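# Slide the overhanging reel fully onto the scanner glass

## Task

Take the reel that currently straddles the rim of the scanner's glass and reposition it so the whole reel rests flat on the glass with the same face still on top, then release it; no other reel may end up on the glass.

## Robot and tools

Robot: two arms, left_arm and right_arm, each ending in a five-finger hand (right_arm has a right hand, left_arm its mirror-image left hand). Base positions in the scene frame: left_arm (+0.043, +0.317, 0) m, right_arm (-0.013, -0.258, 0) m, each turned slightly about z. A camera stand sits behind the arms. Loose objects may get nudged now and then.

Frames: the scene frame has its origin at table-top height midway between the nominal bases, +z up, +x out over the table, left_arm on the +y side. Each arm reports and takes commands in its own base frame. The hand point sits 0.05 m in front of the palm and 0.15 m from the wrist face along the fingers; its +z runs along straight fingers, +y out of the palm, +x across the palm away from the thumb on the right hand (toward the thumb on the left hand). Straight fingertips reach 0.06 to 0.07 m past the point along +z and lie 0.06 m behind it along -y. A wrist bracket on the little-finger side can strike things. Reported poses may be a few cm off, and at rest the hand often sits 1 to 3 cm (sometimes 5) below the command.

Row layout (28 numbers, each in [-1, 1], always both arms): left_arm dx, dy, dz, rx, ry, rz; left hand little, ring, middle, index, thumb_bend, thumb_turn, force_limit, speed; then the same 14 for right_arm. dx..rz are an offset, not a pose: they are measured from that arm's Hand target as it stood when the action (or move) began, along that arm's base axes, with 1.0 = 0.6 m or 180 degrees; rx, ry, rz form one rotation vector about the Hand target's position. Repeating an offset moves further. Six zeros re-request the current Hand target. Commanded orientation is clipped to 40 degrees from the measured one each step.

Hand numbers are absolute targets: fingers and thumb_bend +1 straight, -1 curled; thumb_turn +1 beside the palm, -1 opposite the fingers. force_limit maps -1 to about 0 N and +1 to 10 N (15 N for the two thumb motors); speed rises from near zero at -1 to full at +0.48 and above. For a soft grip close with speed -0.94 or lower. There is no keep-as-is value: resend the last eight numbers actually executed for that hand (if none yet, its hand_measured plus hand_force_limit and hand_speed). Thumb turned in and fingers closed grip objects roughly 0.035 to 0.065 m thick. To squeeze more, raise force_limit and send a target more closed than hand_measured; to loosen, send one more open.

Tools:
- execute_actions: actions = list of actions; each action is a table of up to 15 rows, one per 1/30 s step, the last row held to fill 15 steps; every row counts from the action's start pose. cameras = list of names, ["all"], [] or null (images by default only when actions is empty).
- move: target = one 28-number row or a list of up to 15 rows, all offsets from the same starting Hand targets; straight-line paths ending together, lasting 0.5 to 10 s. speed in m/s, 0.002 to 4.3, default 0.25 (turns up to twice that in rad/s), one value or one per target. blend in metres for corner rounding, 0 = stop at each target. blocking=false returns early while the move continues. Hand numbers of a target are applied when reached. No collision avoidance; faster means harder contact and more lag.
- wait: seconds 0 to 10, arms hold their last command.
- stop: brakes a running move.
- zoom_image: camera (cam_high, cam_low, cam_left_wrist, cam_right_wrist) and region [x0, y0, x1, y1] in image pixels, at most 504 by 504, from the newest images.
- show_instructions: shows reference images.
- finished_scene: ends the scene (scene 1), final.

Results: end_effector_position (m) and end_effector_quat_wxyz in each arm's base frame; Hand target (the next offset origin); Joint positions, velocities ("within noise" when still) and torques; hand_measured, hand_stopped_by (moving, target, force, stalled, fault), hand_load_n (positive means pushed open; near 0 after a lost grip), hand_force_limit, hand_speed. A move adds a "move:" line such as done, off_target, moving, held or fault, plus limits=paced (pose clipped) or limits=held (steps withheld). MOTOR HOT warns of heating; OVER-TEMPERATURE FAULT means that arm went limp for 30 to 60 s or more.

Cameras: cam_high, cam_low (fixed, scene frame) and cam_left_wrist, cam_right_wrist (fisheye, on the hands), all 672x504.

Avoid: anything falling or being left off the table; dropping the reel or releasing it while it moves; fast impacts or hard pressing, especially on the scanner or fixed items; the two arms touching or a hand closing on the other hand's fingers; paths passing near an arm's own base (go around); long holds, stretched arms or pushing at unreachable poses, which heat motors; excessive finger loads. After contact, command back past the hand point to stop pressing.

Each tool is called after "Request:" as name([rows], argument=value, ...), one row to a line, values as JSON.

Reference images:

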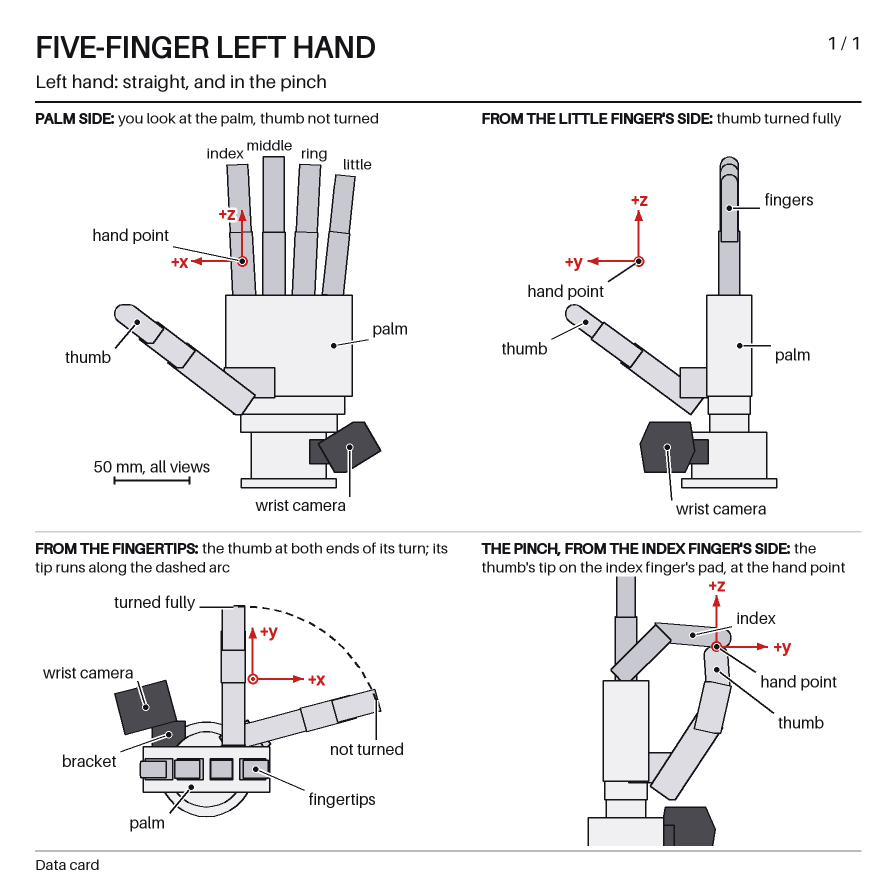

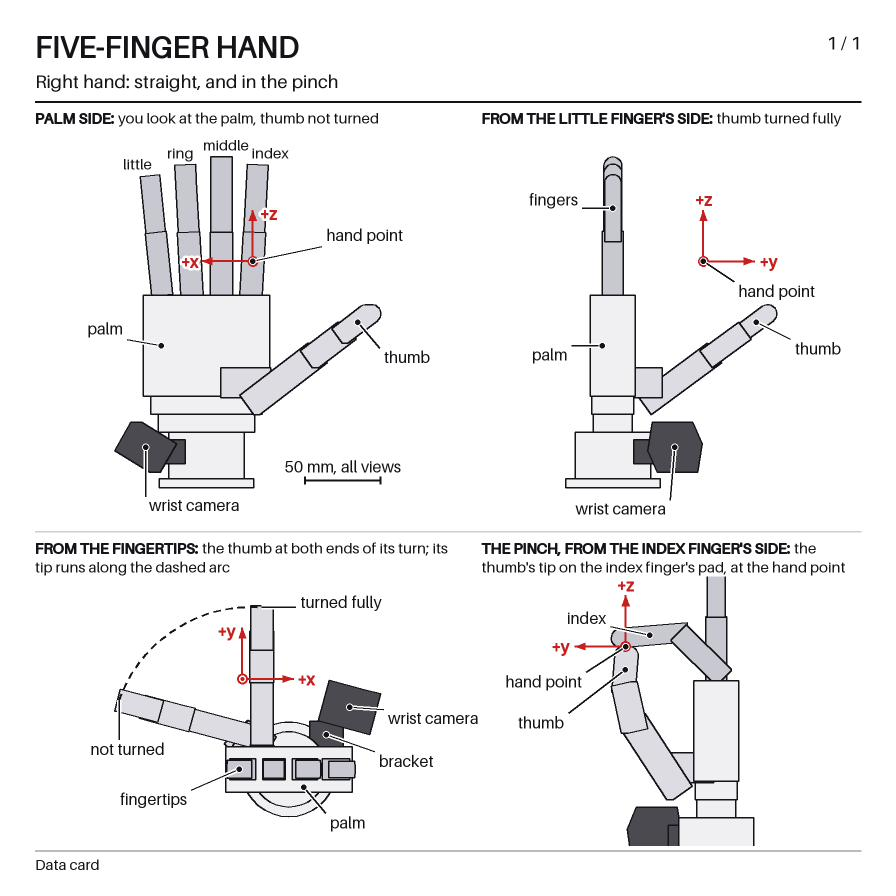

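## Session

Request:
execute_actions(actions=[])

Scene clock: 0.00 s.
left_arm: end_effector_position=(+0.5540, +0.2425, +0.2972) hand_measured=(+1.000, +1.000, +1.000, +1.000, +1.000, +1.000) hand_load_n=(+0.0, +0.0, +0.0, +0.0, +0.0, +0.0) hand_stopped_by=(target, target, target, target, target, target) hand_force_limit=0.00 hand_speed=-0.80 end_effector_quat_wxyz=(-0.396, +0.914, +0.088, -0.022) | right_arm: end_effector_position=(+0.3855, +0.8094, +0.1887) hand_measured=(+1.000, +1.000, +1.000, +1.000, +1.000, +1.000) hand_load_n=(+0.0, +0.0, +0.0, +0.0, +0.0, +0.0) hand_stopped_by=(target, target, target, target, target, target) hand_force_limit=0.00 hand_speed=-0.80 end_effector_quat_wxyz=(-0.631, +0.769, +0.068, +0.079)
Joint positions: left_arm=[0.252 1.786 1.945 -1.624 -0.81 -1.465] | right_arm=[1.01 2.206 1.972 0.012 -0.514 -0.324]
Joint velocities: within noise
Joint torques (N m): no reading
Heat: left arm: hottest waist 31 °C; right arm: hottest wrist pitch 30 °C.
Hand target: left_arm +0.5586, +0.2437, +0.3054; -0.397, +0.913, +0.092, -0.013 | right_arm +0.3886, +0.8144, +0.2159; -0.645, +0.756, +0.074, +0.089

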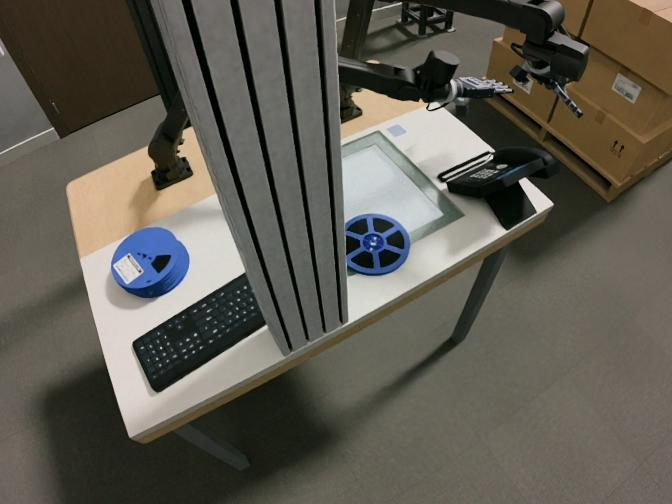

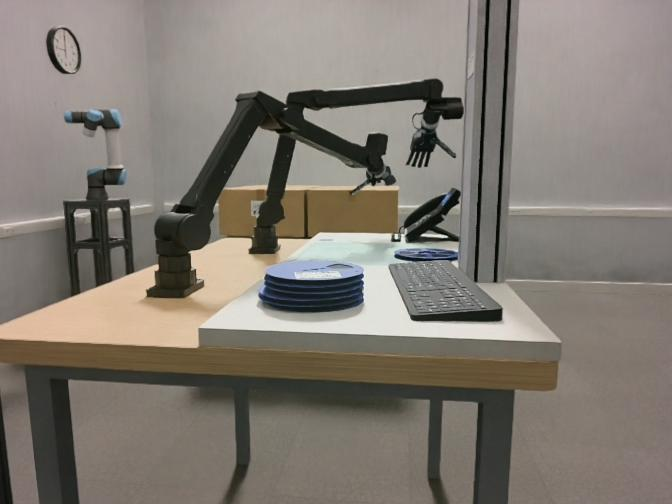

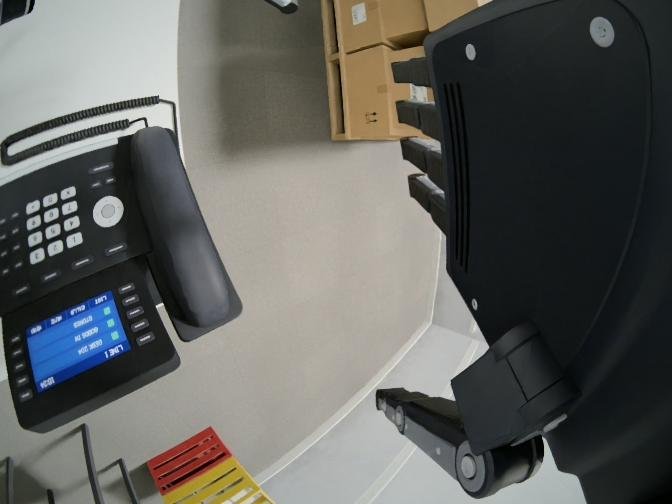

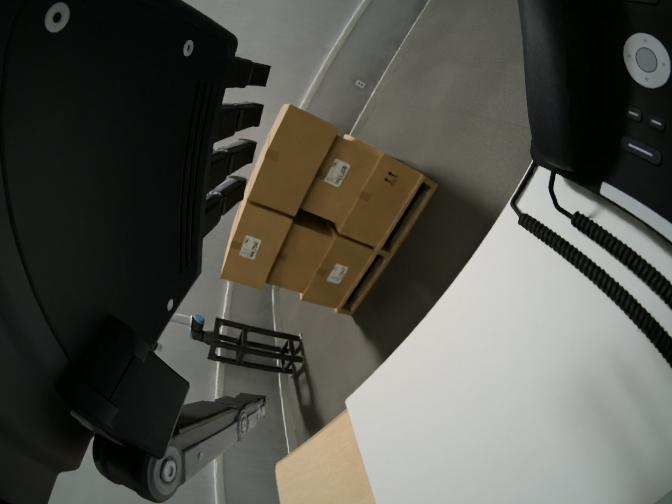

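Request:
zoom_image(camera="cam_high", region=[320, 110, 560, 290])

Request:
zoom_image(camera="cam_low", region=[240, 220, 520, 340])

Scaled by 2.100 from the camera's 672x504 image, which has a finer 960x720 frame.

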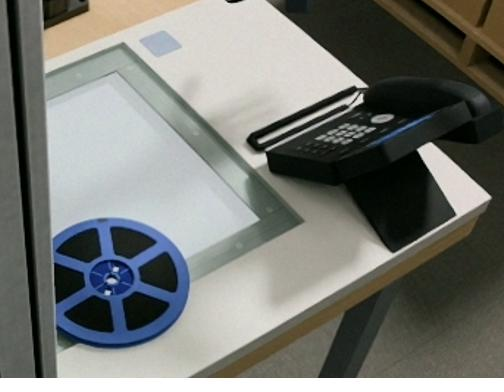

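Scaled by 1.800 from the camera's 672x504 image, which has a finer 960x720 frame.

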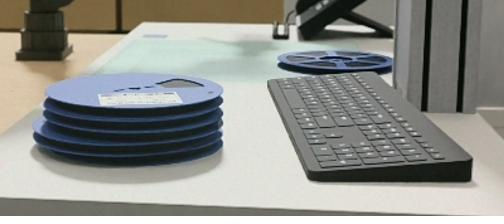

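Request:
move([
  [0,0,0,0,0,0,1,1,1,1,1,1,0,-0.8,0.05,-0.75,0.06,0,0,-0.17,1,1,1,1,1,1,0,-0.8],
], speed=0.3, cameras=["all"])

Scene clock: 207.23 s.
left_arm: end_effector_position=(+0.5540, +0.2425, +0.2972) hand_measured=(+1.000, +1.000, +1.000, +1.000, +1.000, +1.000) hand_load_n=(+0.5, +0.0, +0.0, +0.0, +0.0, +0.0) hand_stopped_by=(target, target, target, target, target, target) hand_force_limit=0.00 hand_speed=-0.80 end_effector_quat_wxyz=(-0.396, +0.914, +0.088, -0.022) | right_arm: end_effector_position=(+0.4212, +0.3684, +0.2478) hand_measured=(+1.000, +1.000, +1.000, +1.000, +1.000, +1.000) hand_load_n=(+0.0, +0.0, -0.5, +0.0, +0.0, +0.0) hand_stopped_by=(target, target, target, target, target, target) hand_force_limit=0.00 hand_speed=-0.80 end_effector_quat_wxyz=(-0.598, +0.749, -0.125, +0.257)
Joint positions: left_arm=[0.252 1.786 1.945 -1.624 -0.81 -1.465] | right_arm=[0.553 1.267 0.844 0.252 -0.441 -0.313]
Joint torques (N m): left_arm=[0.91 -14.04 11 0.21 -0.83 -0.01] | right_arm=[0.15 -12.69 8.27 1.2 -0.11 -0.02]
Heat: left arm: hottest elbow 38 °C; right arm: hottest shoulder 35 °C.
Hand target: left_arm +0.5586, +0.2437, +0.3054; -0.397, +0.913, +0.092, -0.013 | right_arm +0.4187, +0.3643, +0.2520; -0.598, +0.748, -0.128, +0.256
Off the commanded pose: left_arm 0.009 m, 1 deg | right_arm 0.006 m, 0 deg.
move: done
camera_calibration:
cam_right_wrist: T_world_to_cam=[[0.35291, -0.399583, -0.846042, 0.20401], [-0.932257, -0.0731475, -0.354325, 0.506983], [0.0796966, 0.913774, -0.398329, -0.16177], [0, 0, 0, 1]] pos_world=[0.413534, 0.266424, 0.2878]

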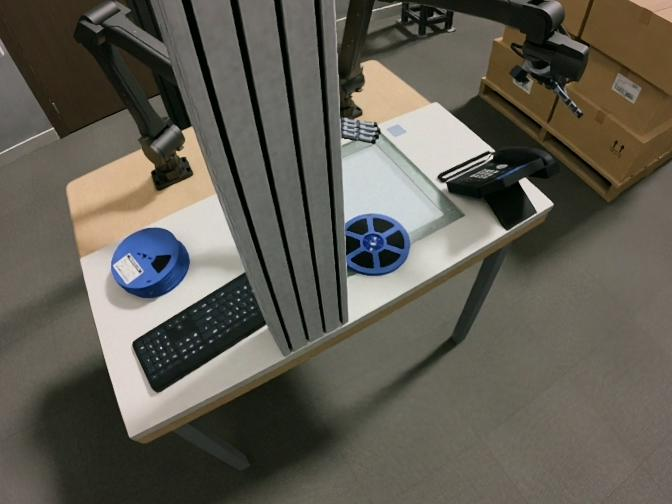

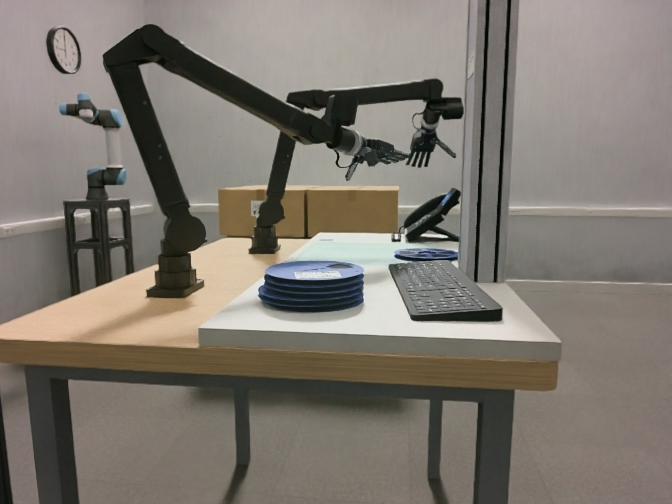

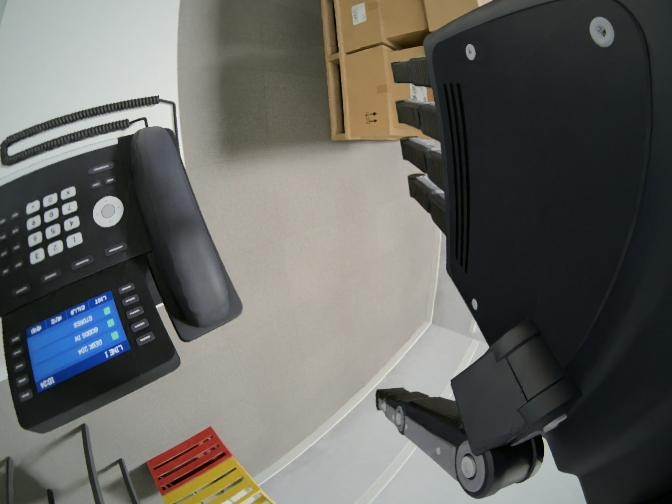

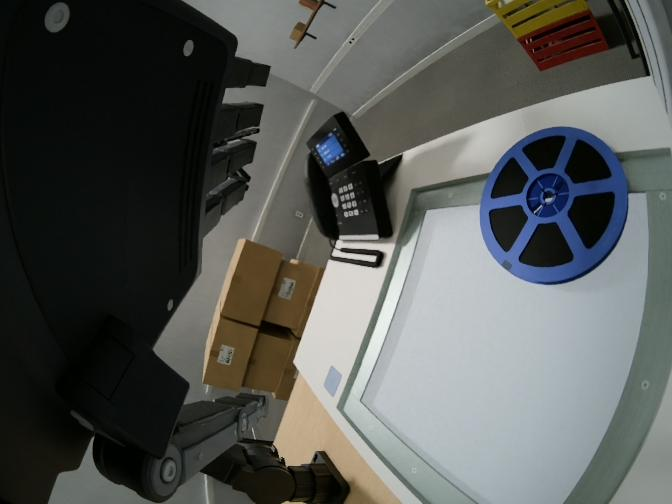

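Request:
zoom_image(camera="cam_right_wrist", region=[340, 80, 672, 504])

Scaled by 1.189 from the camera's 672x504 image, which has a finer 960x720 frame.

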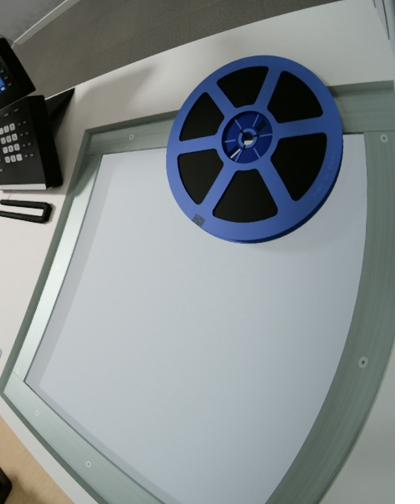

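Request:
move([
  [0,0,0,0,0,0,1,1,1,1,1,1,0,-0.8,0.289,0.081,-0.08,-0.1145,0.344,-0.334,1,1,1,1,1,1,0,-0.8],
], speed=0.3, cameras=["all"])

Scene clock: 288.93 s.
left_arm: end_effector_position=(+0.5540, +0.2425, +0.2972) hand_measured=(+1.000, +1.000, +1.000, +1.000, +1.000, +1.000) hand_load_n=(+0.0, +0.0, +0.0, +0.0, +0.0, +0.0) hand_stopped_by=(target, target, target, target, target, target) hand_force_limit=0.00 hand_speed=-0.80 end_effector_quat_wxyz=(-0.396, +0.914, +0.088, -0.022) | right_arm: end_effector_position=(+0.5805, +0.4098, +0.1944) hand_measured=(+1.000, +1.000, +1.000, +1.000, +1.000, +1.000) hand_load_n=(+0.0, +0.0, +0.0, +0.0, +0.0, +0.0) hand_stopped_by=(target, target, target, target, target, target) hand_force_limit=0.00 hand_speed=-0.80 end_effector_quat_wxyz=(-0.111, +0.704, -0.691, +0.119)
Joint positions: left_arm=[0.252 1.786 1.945 -1.624 -0.81 -1.465] | right_arm=[0.586 2.183 2.362 -1.479 0.186 0.543]
Joint torques (N m): left_arm=[0.85 -14.1 11.02 0.23 -0.83 -0.02] | right_arm=[0.26 -23.71 12.92 0.14 0.23 0.03]
Heat: left arm: hottest elbow 39 °C; right arm: hottest elbow 33 °C.
Hand target: left_arm +0.5586, +0.2437, +0.3054; -0.397, +0.913, +0.092, -0.013 | right_arm +0.5920, +0.4129, +0.2038; -0.122, +0.697, -0.696, +0.122
Off the commanded pose: left_arm 0.009 m, 1 deg | right_arm 0.015 m, 2 deg.
move: off_target (right_arm)
camera_calibration:
cam_right_wrist: T_world_to_cam=[[-0.904652, -0.312539, -0.289696, 0.705301], [-0.409272, 0.826619, 0.386261, -0.176825], [0.118747, 0.467996, -0.875716, 0.0193167], [0, 0, 0, 1]] pos_world=[0.563388, 0.357561, 0.28954]

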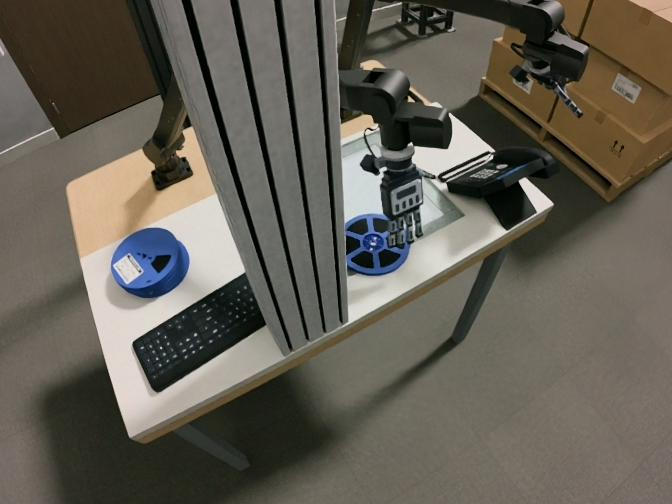

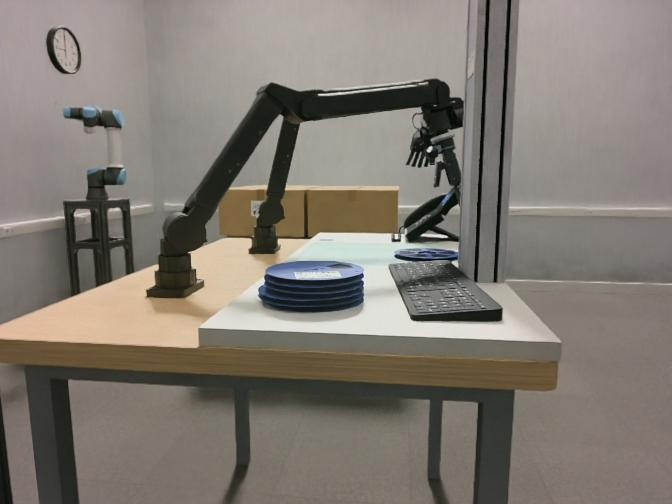

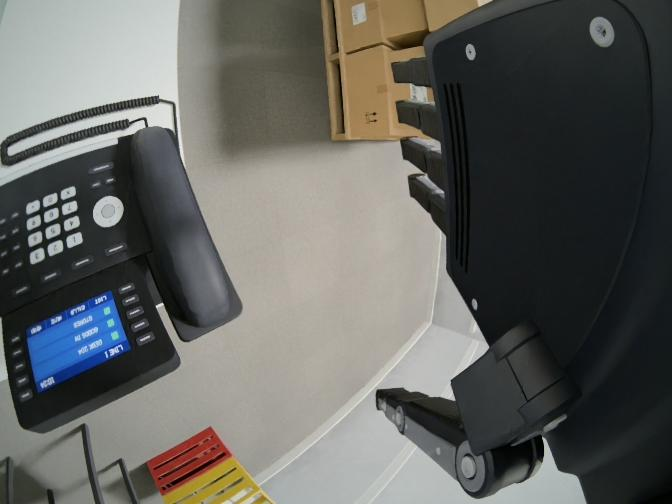

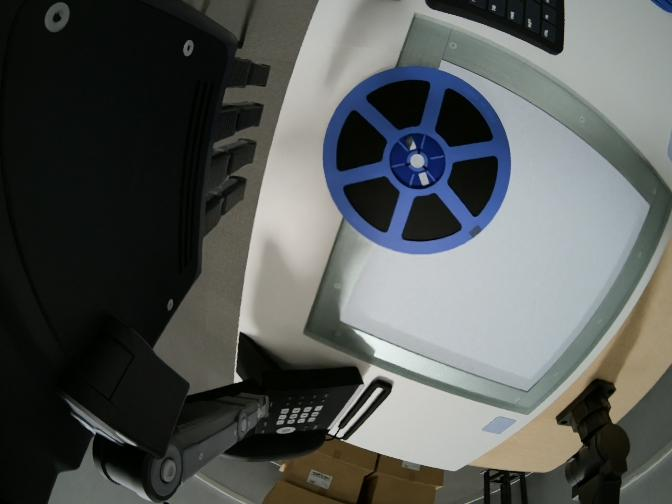

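Request:
zoom_image(camera="cam_high", region=[330, 150, 470, 290])

Request:
zoom_image(camera="cam_right_wrist", region=[200, 0, 672, 400])

Scaled by 3.600 from the camera's 672x504 image, which has a finer 960x720 frame.

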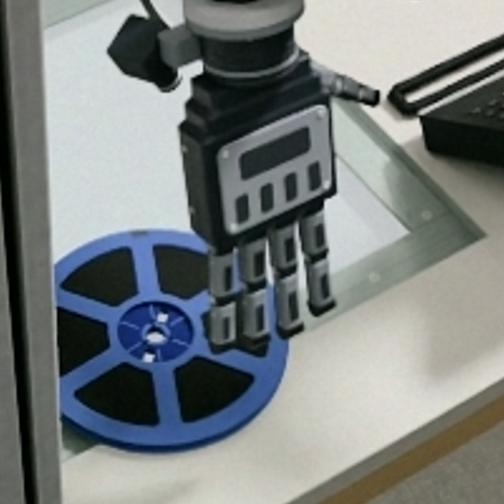

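Scaled by 1.068 from the camera's 672x504 image, which has a finer 960x720 frame.

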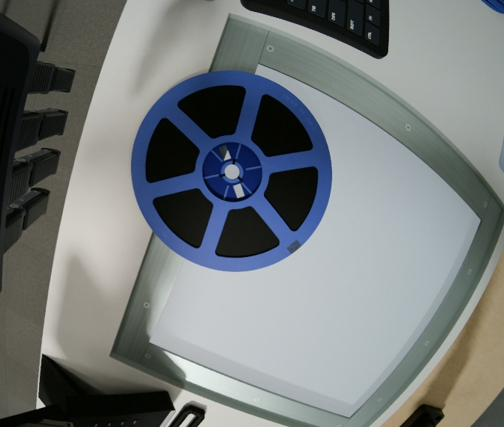

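Request:
move([
  [0,0,0,0,0,0,1,1,1,1,1,1,0,-0.8,0.008,0,-0.2,0,0,0,1,1,1,1,1,1,0,-0.8],
], speed=0.15, cameras=["cam_high","cam_low","cam_right_wrist"])

Request:
zoom_image(camera="cam_high", region=[330, 180, 450, 300])

Request:
zoom_image(camera="cam_low", region=[380, 180, 520, 300])

Scene clock: 331.33 s.
left_arm: end_effector_position=(+0.5540, +0.2425, +0.2972) hand_measured=(+1.000, +1.000, +1.000, +1.000, +1.000, +1.000) hand_load_n=(+0.0, +0.0, +0.0, +0.0, +0.0, +0.0) hand_stopped_by=(target, target, target, target, target, target) hand_force_limit=0.00 hand_speed=-0.80 end_effector_quat_wxyz=(-0.396, +0.914, +0.088, -0.022) | right_arm: end_effector_position=(+0.5909, +0.4148, +0.0949) hand_measured=(+1.000, +1.000, +1.000, +1.000, +1.000, +1.000) hand_load_n=(+0.0, +0.0, -0.5, +0.0, +0.0, +0.0) hand_stopped_by=(target, target, target, target, target, target) hand_force_limit=0.00 hand_speed=-0.80 end_effector_quat_wxyz=(-0.123, +0.701, -0.692, +0.122)
Joint positions: left_arm=[0.252 1.786 1.945 -1.624 -0.81 -1.465] | right_arm=[0.584 2.183 2.098 -1.19 0.186 0.543]
Joint torques (N m): left_arm=[0.91 -14.04 11 0.21 -0.83 -0.02] | right_arm=[0.03 -24.7 8.06 1.16 0.21 0]
Heat: left arm: hottest elbow 39 °C; right arm: hottest elbow 40 °C.
Hand target: left_arm +0.5586, +0.2437, +0.3054; -0.397, +0.913, +0.092, -0.013 | right_arm +0.5970, +0.4128, +0.0840; -0.122, +0.697, -0.696, +0.122
Off the commanded pose: left_arm 0.009 m, 1 deg | right_arm 0.013 m, 1 deg.
move: off_target (right_arm)
camera_calibration:
cam_right_wrist: T_world_to_cam=[[-0.899222, -0.306431, -0.31225, 0.683878], [-0.415298, 0.82233, 0.388975, -0.13308], [0.137578, 0.479451, -0.866717, -0.0881928], [0, 0, 0, 1]] pos_world=[0.571823, 0.361281, 0.188867]
Images, in order (width x height): cam_high 672x504, cam_low 672x504, cam_right_wrist 672x504.

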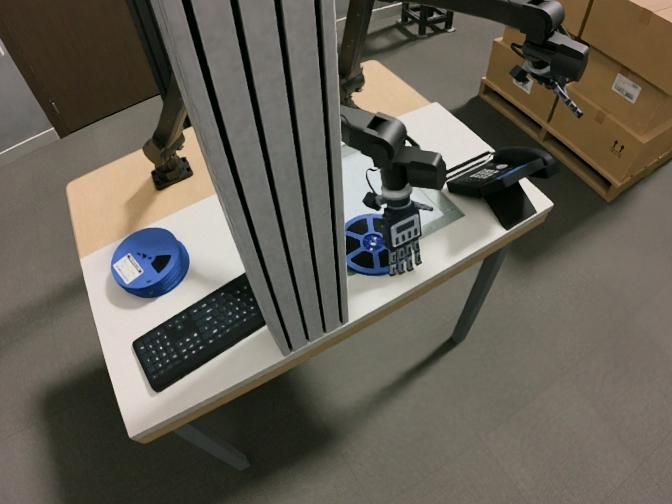

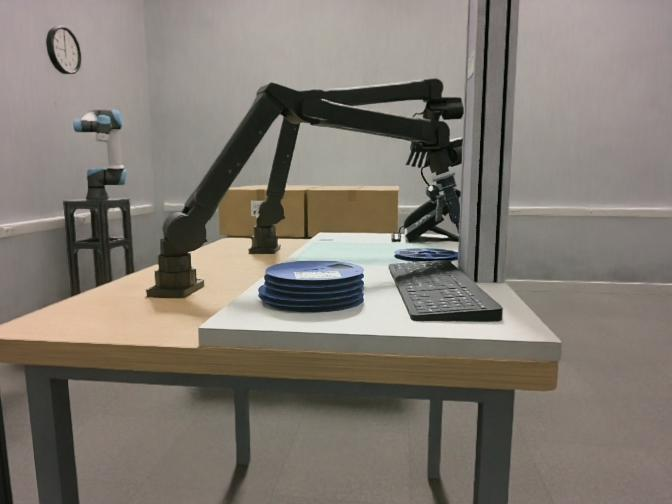

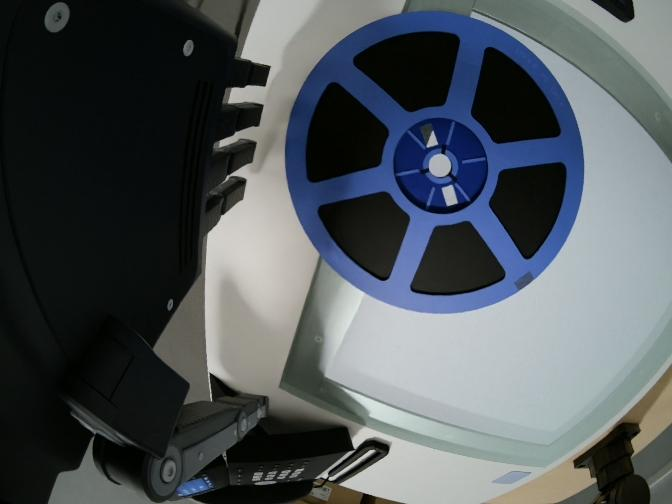

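Scaled by 4.200 from the camera's 672x504 image, which has a finer 960x720 frame.

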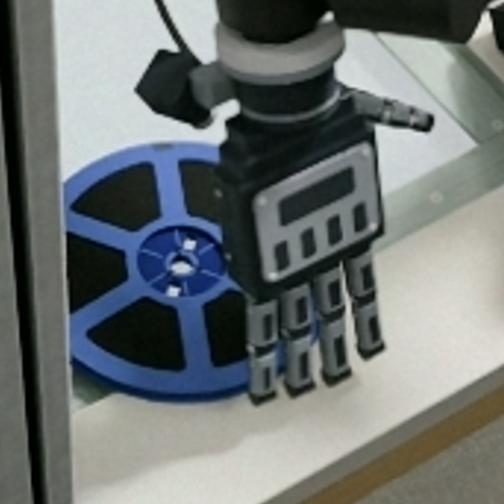

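Scaled by 3.600 from the camera's 672x504 image, which has a finer 960x720 frame.

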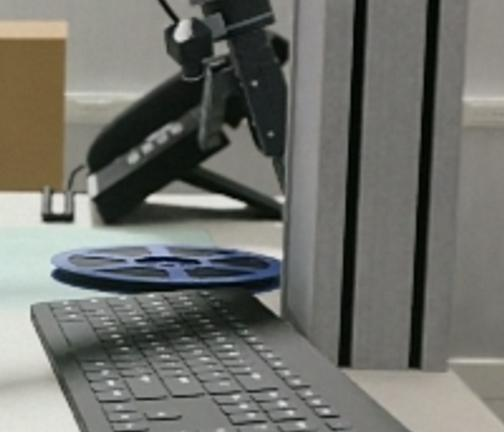

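Request:
move([
  [0,0,0,0,0,0,1,1,1,1,1,1,0,-0.8,0,0,-0.075,0,0,0,1,1,1,1,1,1,0,-0.8],
], speed=0.08, cameras=["cam_high","cam_right_wrist"])

Request:
zoom_image(camera="cam_high", region=[330, 180, 450, 300])

Scene clock: 358.53 s.
left_arm: end_effector_position=(+0.5540, +0.2425, +0.2972) hand_measured=(+1.000, +1.000, +1.000, +1.000, +1.000, +1.000) hand_load_n=(+0.0, +0.0, +0.0, -0.5, +0.0, +0.0) hand_stopped_by=(target, target, target, target, target, target) hand_force_limit=0.00 hand_speed=-0.80 end_effector_quat_wxyz=(-0.396, +0.914, +0.088, -0.022) | right_arm: end_effector_position=(+0.5965, +0.4182, +0.0800) hand_measured=(+1.000, +1.000, +1.000, +1.000, +1.000, +1.000) hand_load_n=(+0.0, +0.0, -1.0, +0.0, +0.0, +0.0) hand_stopped_by=(target, target, target, target, target, target) hand_force_limit=0.00 hand_speed=-0.80 end_effector_quat_wxyz=(-0.142, +0.697, -0.691, +0.127)
Joint positions: left_arm=[0.252 1.786 1.945 -1.624 -0.81 -1.465] | right_arm=[0.584 2.174 2.037 -1.098 0.187 0.543]
Joint torques (N m): left_arm=[0.91 -14.1 11 0.23 -0.83 -0.01] | right_arm=[-0.26 -22.07 6.04 1.68 0.14 0]
Heat: left arm: hottest elbow 39 °C; right arm: hottest elbow 37 °C.
Hand target: left_arm +0.5586, +0.2437, +0.3054; -0.397, +0.913, +0.092, -0.013 | right_arm +0.5969, +0.4128, +0.0389; -0.122, +0.697, -0.696, +0.122
Off the commanded pose: left_arm 0.009 m, 1 deg | right_arm 0.041 m, 2 deg.
move: off_target (right_arm)
camera_calibration:
cam_right_wrist: T_world_to_cam=[[-0.887741, -0.298949, -0.350065, 0.678285], [-0.428695, 0.813958, 0.392036, -0.116524], [0.16774, 0.498098, -0.850742, -0.130488], [0, 0, 0, 1]] pos_world=[0.574077, 0.362614, 0.172114]
Images, in order (width x height): cam_high 672x504, cam_right_wrist 672x504.

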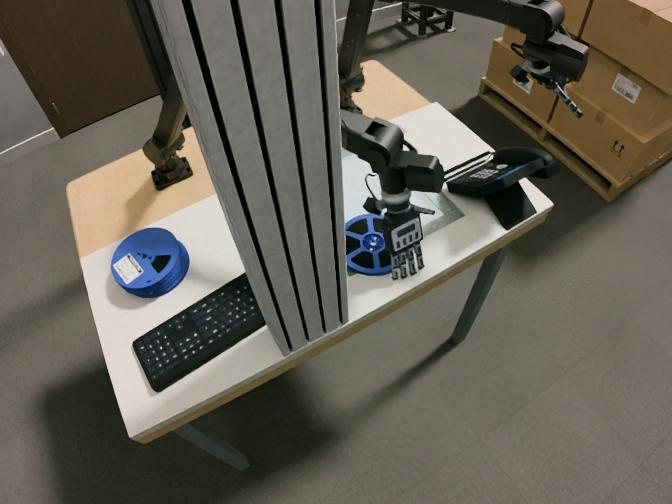

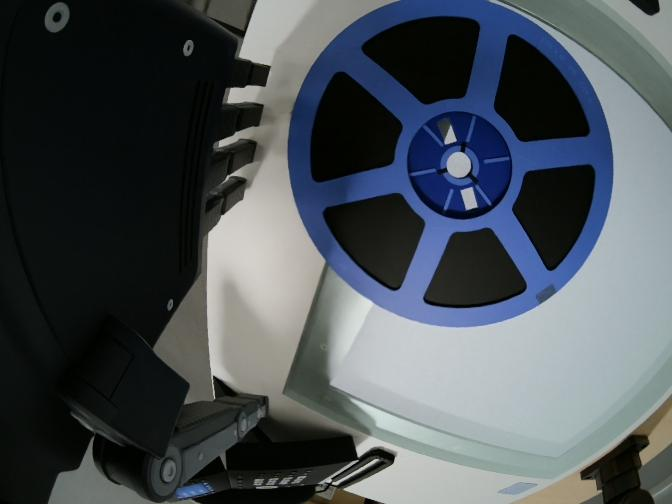

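Scaled by 4.200 from the camera's 672x504 image, which has a finer 960x720 frame.

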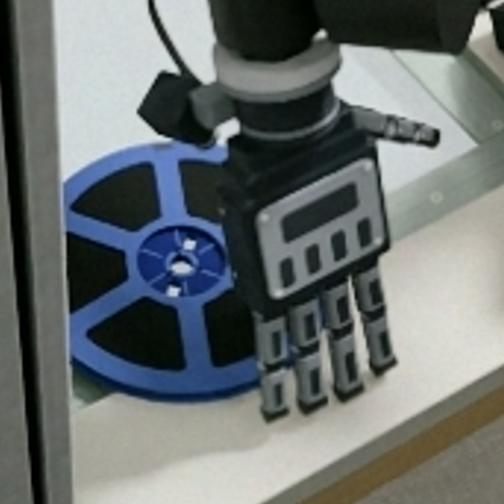

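Request:
move([
  [0,0,0,0,0,0,1,1,1,1,1,1,0,-0.8,0,-0.033,0.047,0,0,0,1,1,1,1,1,1,0,-0.8],
  [0,0,0,0,0,0,1,1,1,1,1,1,0,-0.8,-0.09,-0.033,0.042,0,0,0,1,1,1,1,1,1,0,-0.8],
], speed=0.08, cameras=["cam_high","cam_low","cam_right_wrist"])

Request:
zoom_image(camera="cam_high", region=[330, 180, 450, 300])

Request:
zoom_image(camera="cam_low", region=[380, 180, 520, 300])

Scene clock: 419.97 s.
left_arm: end_effector_position=(+0.5540, +0.2425, +0.2972) hand_measured=(+1.000, +1.000, +1.000, +1.000, +1.000, +1.000) hand_load_n=(+0.0, +0.0, +0.0, +0.0, +0.0, +0.0) hand_stopped_by=(target, target, target, target, target, target) hand_force_limit=0.00 hand_speed=-0.80 end_effector_quat_wxyz=(-0.396, +0.914, +0.088, -0.022) | right_arm: end_effector_position=(+0.5600, +0.3962, +0.0790) hand_measured=(+1.000, +1.000, +1.000, +1.000, +1.000, +1.000) hand_load_n=(+0.0, +0.0, +0.5, +0.0, +0.0, +0.0) hand_stopped_by=(target, target, target, target, target, target) hand_force_limit=0.00 hand_speed=-0.80 end_effector_quat_wxyz=(-0.144, +0.692, -0.696, +0.129)
Joint positions: left_arm=[0.252 1.786 1.945 -1.624 -0.81 -1.465] | right_arm=[0.588 2.043 1.815 -1.004 0.195 0.561]
Joint torques (N m): left_arm=[0.85 -14.04 11.02 0.21 -0.83 -0.02] | right_arm=[1.61 -24 5.74 0.14 0.08 0.02]
Heat: left arm: hottest elbow 39 °C; right arm: hottest shoulder 34 °C.
Hand target: left_arm +0.5586, +0.2437, +0.3054; -0.397, +0.913, +0.092, -0.013 | right_arm +0.5430, +0.3931, +0.0642; -0.122, +0.697, -0.696, +0.122
Off the commanded pose: left_arm 0.009 m, 1 deg | right_arm 0.023 m, 3 deg.
move: off_target (right_arm)
camera_calibration:
cam_right_wrist: T_world_to_cam=[[-0.889992, -0.284832, -0.356068, 0.63512], [-0.418688, 0.819763, 0.390753, -0.121627], [0.180592, 0.496849, -0.848839, -0.121168], [0, 0, 0, 1]] pos_world=[0.53621, 0.34081, 0.170819]
Images, in order (width x height): cam_high 672x504, cam_low 672x504, cam_right_wrist 672x504.

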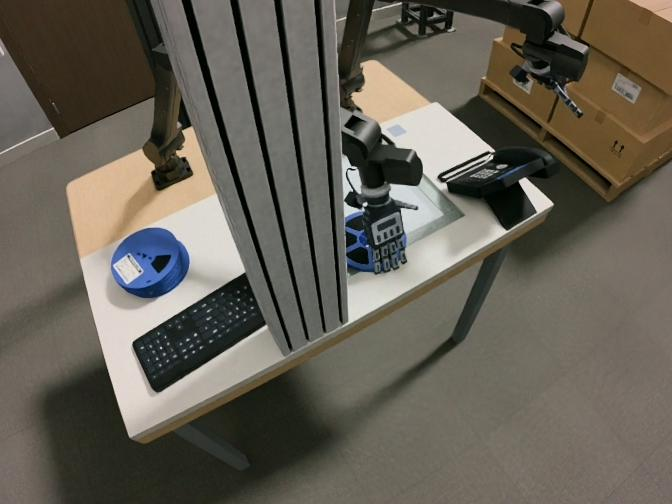

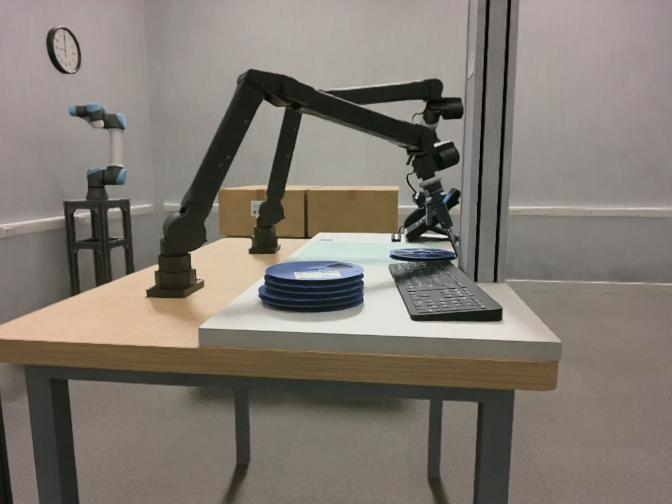

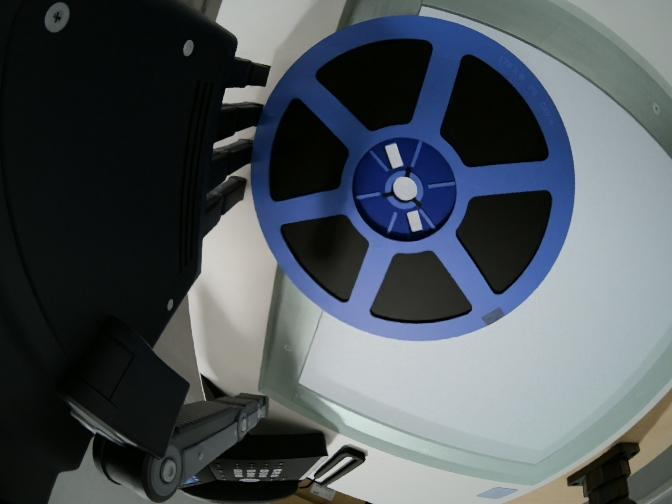

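Scaled by 4.200 from the camera's 672x504 image, which has a finer 960x720 frame.

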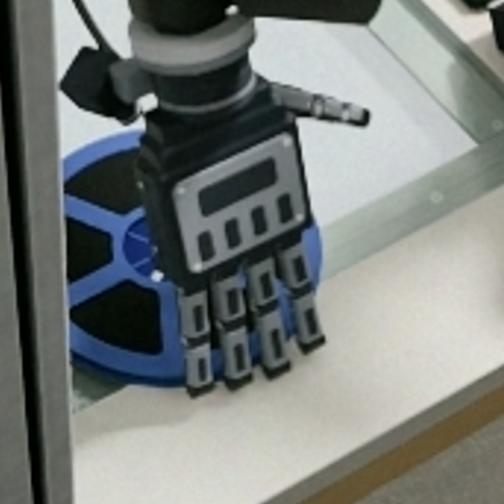

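Scaled by 3.600 from the camera's 672x504 image, which has a finer 960x720 frame.

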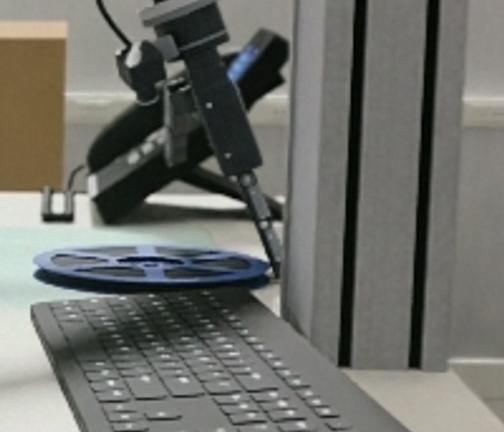

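Request:
move(target=[0,0,0,0,0,0,1,1,1,1,1,1,0,-0.8,-0.12,0.01,-0.005,0,0,0,1,1,1,1,1,1,0,-0.8], speed=0.08, cameras=["cam_high","cam_low","cam_right_wrist"])

Request:
zoom_image(camera="cam_high", region=[330, 180, 450, 300])

Request:
zoom_image(camera="cam_low", region=[350, 180, 490, 300])

Scene clock: 434.87 s.
left_arm: end_effector_position=(+0.5540, +0.2425, +0.2972) hand_measured=(+1.000, +1.000, +1.000, +1.000, +1.000, +1.000) hand_load_n=(+0.0, +0.0, +0.0, +0.0, +0.0, +0.0) hand_stopped_by=(target, target, target, target, target, target) hand_force_limit=0.00 hand_speed=-0.80 end_effector_quat_wxyz=(-0.396, +0.914, +0.088, -0.022) | right_arm: end_effector_position=(+0.4939, +0.3946, +0.0772) hand_measured=(+1.000, +1.000, +1.000, +1.000, +1.000, +1.000) hand_load_n=(+0.0, +0.0, +0.5, +0.0, +0.0, +0.0) hand_stopped_by=(target, target, target, target, target, target) hand_force_limit=0.00 hand_speed=-0.80 end_effector_quat_wxyz=(-0.141, +0.686, -0.701, +0.135)
Joint positions: left_arm=[0.252 1.786 1.945 -1.624 -0.81 -1.465] | right_arm=[0.652 1.903 1.592 -0.938 0.231 0.637]
Joint torques (N m): left_arm=[0.85 -14.04 11 0.2 -0.84 -0.01] | right_arm=[2.78 -21.01 5.57 0.24 -0.41 0.01]
Heat: left arm: hottest elbow 39 °C; right arm: hottest shoulder 34 °C.
Hand target: left_arm +0.5586, +0.2437, +0.3054; -0.397, +0.913, +0.092, -0.013 | right_arm +0.4709, +0.3991, +0.0612; -0.122, +0.697, -0.696, +0.122
Off the commanded pose: left_arm 0.009 m, 1 deg | right_arm 0.028 m, 3 deg.
move: off_target (right_arm)
camera_calibration:
cam_right_wrist: T_world_to_cam=[[-0.893403, -0.271864, -0.357661, 0.571963], [-0.405518, 0.830642, 0.381561, -0.157462], [0.193355, 0.485926, -0.852344, -0.111743], [0, 0, 0, 1]] pos_world=[0.468746, 0.34059, 0.169407]
Images, in order (width x height): cam_high 672x504, cam_low 672x504, cam_right_wrist 672x504.

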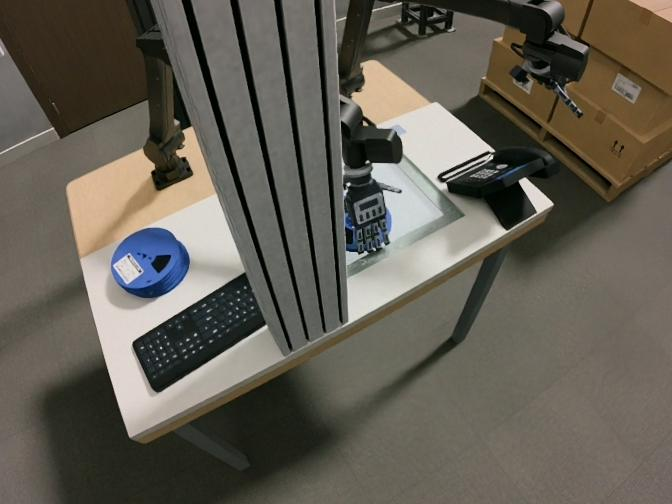

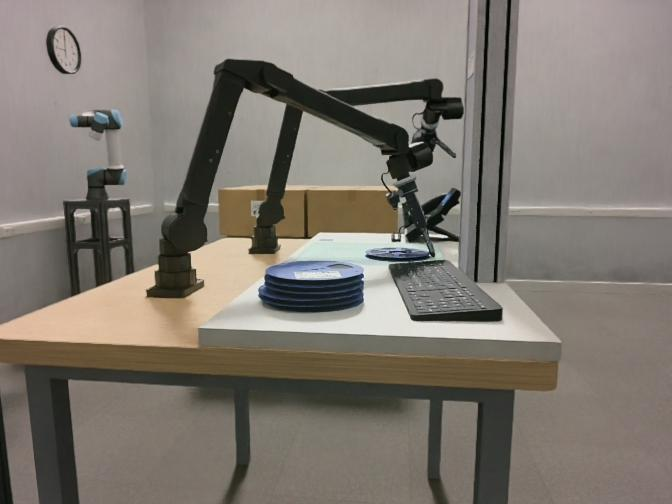

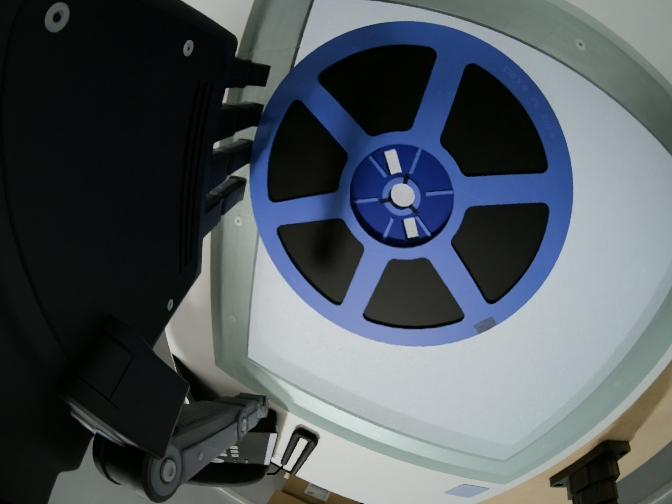

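Scaled by 4.200 from the camera's 672x504 image, which has a finer 960x720 frame.

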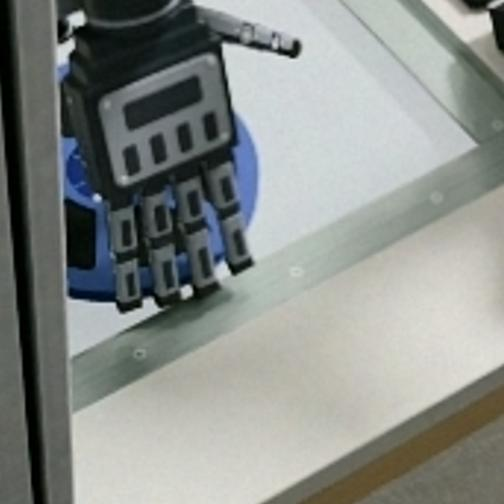

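Scaled by 3.600 from the camera's 672x504 image, which has a finer 960x720 frame.

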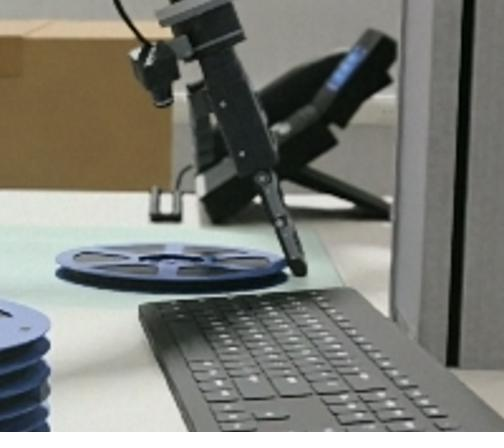

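Request:
move(target=[0,0,0,0,0,0,1,1,1,1,1,1,0,-0.8,-0.115,0.02,-0.005,0,0,0,1,1,1,1,1,1,0,-0.8], speed=0.08, cameras=["cam_low","cam_right_wrist"])

Request:
zoom_image(camera="cam_low", region=[320, 180, 460, 300])

Scene clock: 450.73 s.
left_arm: end_effector_position=(+0.5540, +0.2425, +0.2972) hand_measured=(+1.000, +1.000, +1.000, +1.000, +1.000, +1.000) hand_load_n=(+0.0, +0.0, +0.0, +0.0, +0.0, +0.0) hand_stopped_by=(target, target, target, target, target, target) hand_force_limit=0.00 hand_speed=-0.80 end_effector_quat_wxyz=(-0.396, +0.914, +0.088, -0.022) | right_arm: end_effector_position=(+0.4275, +0.4070, +0.0759) hand_measured=(+1.000, +1.000, +1.000, +1.000, +1.000, +1.000) hand_load_n=(+0.0, +0.0, +0.5, +0.0, +0.0, +0.0) hand_stopped_by=(target, target, target, target, target, target) hand_force_limit=0.00 hand_speed=-0.80 end_effector_quat_wxyz=(-0.143, +0.683, -0.703, +0.137)
Joint positions: left_arm=[0.252 1.786 1.945 -1.624 -0.81 -1.465] | right_arm=[0.744 1.799 1.436 -0.906 0.263 0.732]
Joint torques (N m): left_arm=[0.85 -14.04 11.02 0.2 -0.83 -0.02] | right_arm=[3.25 -18.9 5.3 0.31 -0.64 -0.01]
Heat: left arm: hottest elbow 39 °C; right arm: hottest shoulder 34 °C.
Hand target: left_arm +0.5586, +0.2437, +0.3054; -0.397, +0.913, +0.092, -0.013 | right_arm +0.4020, +0.4110, +0.0581; -0.122, +0.697, -0.696, +0.122
Off the commanded pose: left_arm 0.009 m, 1 deg | right_arm 0.031 m, 3 deg.
move: off_target (right_arm)
camera_calibration:
cam_right_wrist: T_world_to_cam=[[-0.893265, -0.267016, -0.361635, 0.513801], [-0.402899, 0.832347, 0.38062, -0.195929], [0.199374, 0.485697, -0.851086, -0.108535], [0, 0, 0, 1]] pos_world=[0.40166, 0.352989, 0.16801]
Images, in order (width x height): cam_low 672x504, cam_right_wrist 672x504.

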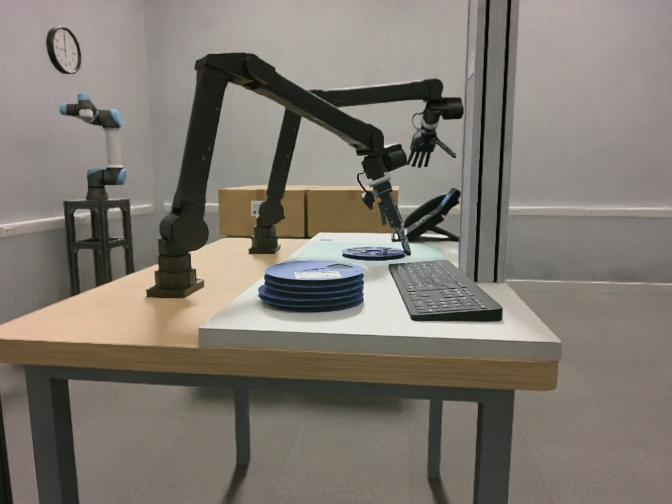

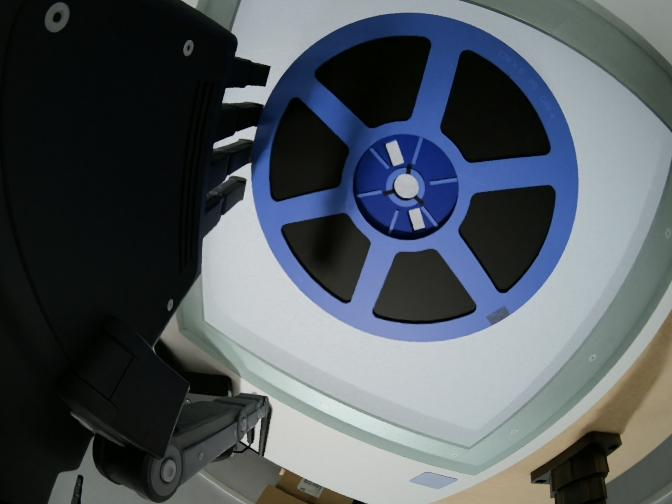

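Scaled by 3.600 from the camera's 672x504 image, which has a finer 960x720 frame.

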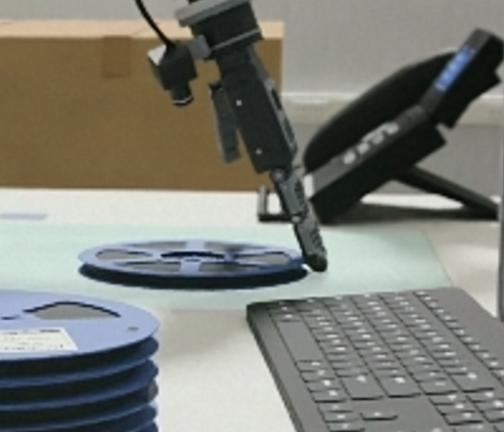

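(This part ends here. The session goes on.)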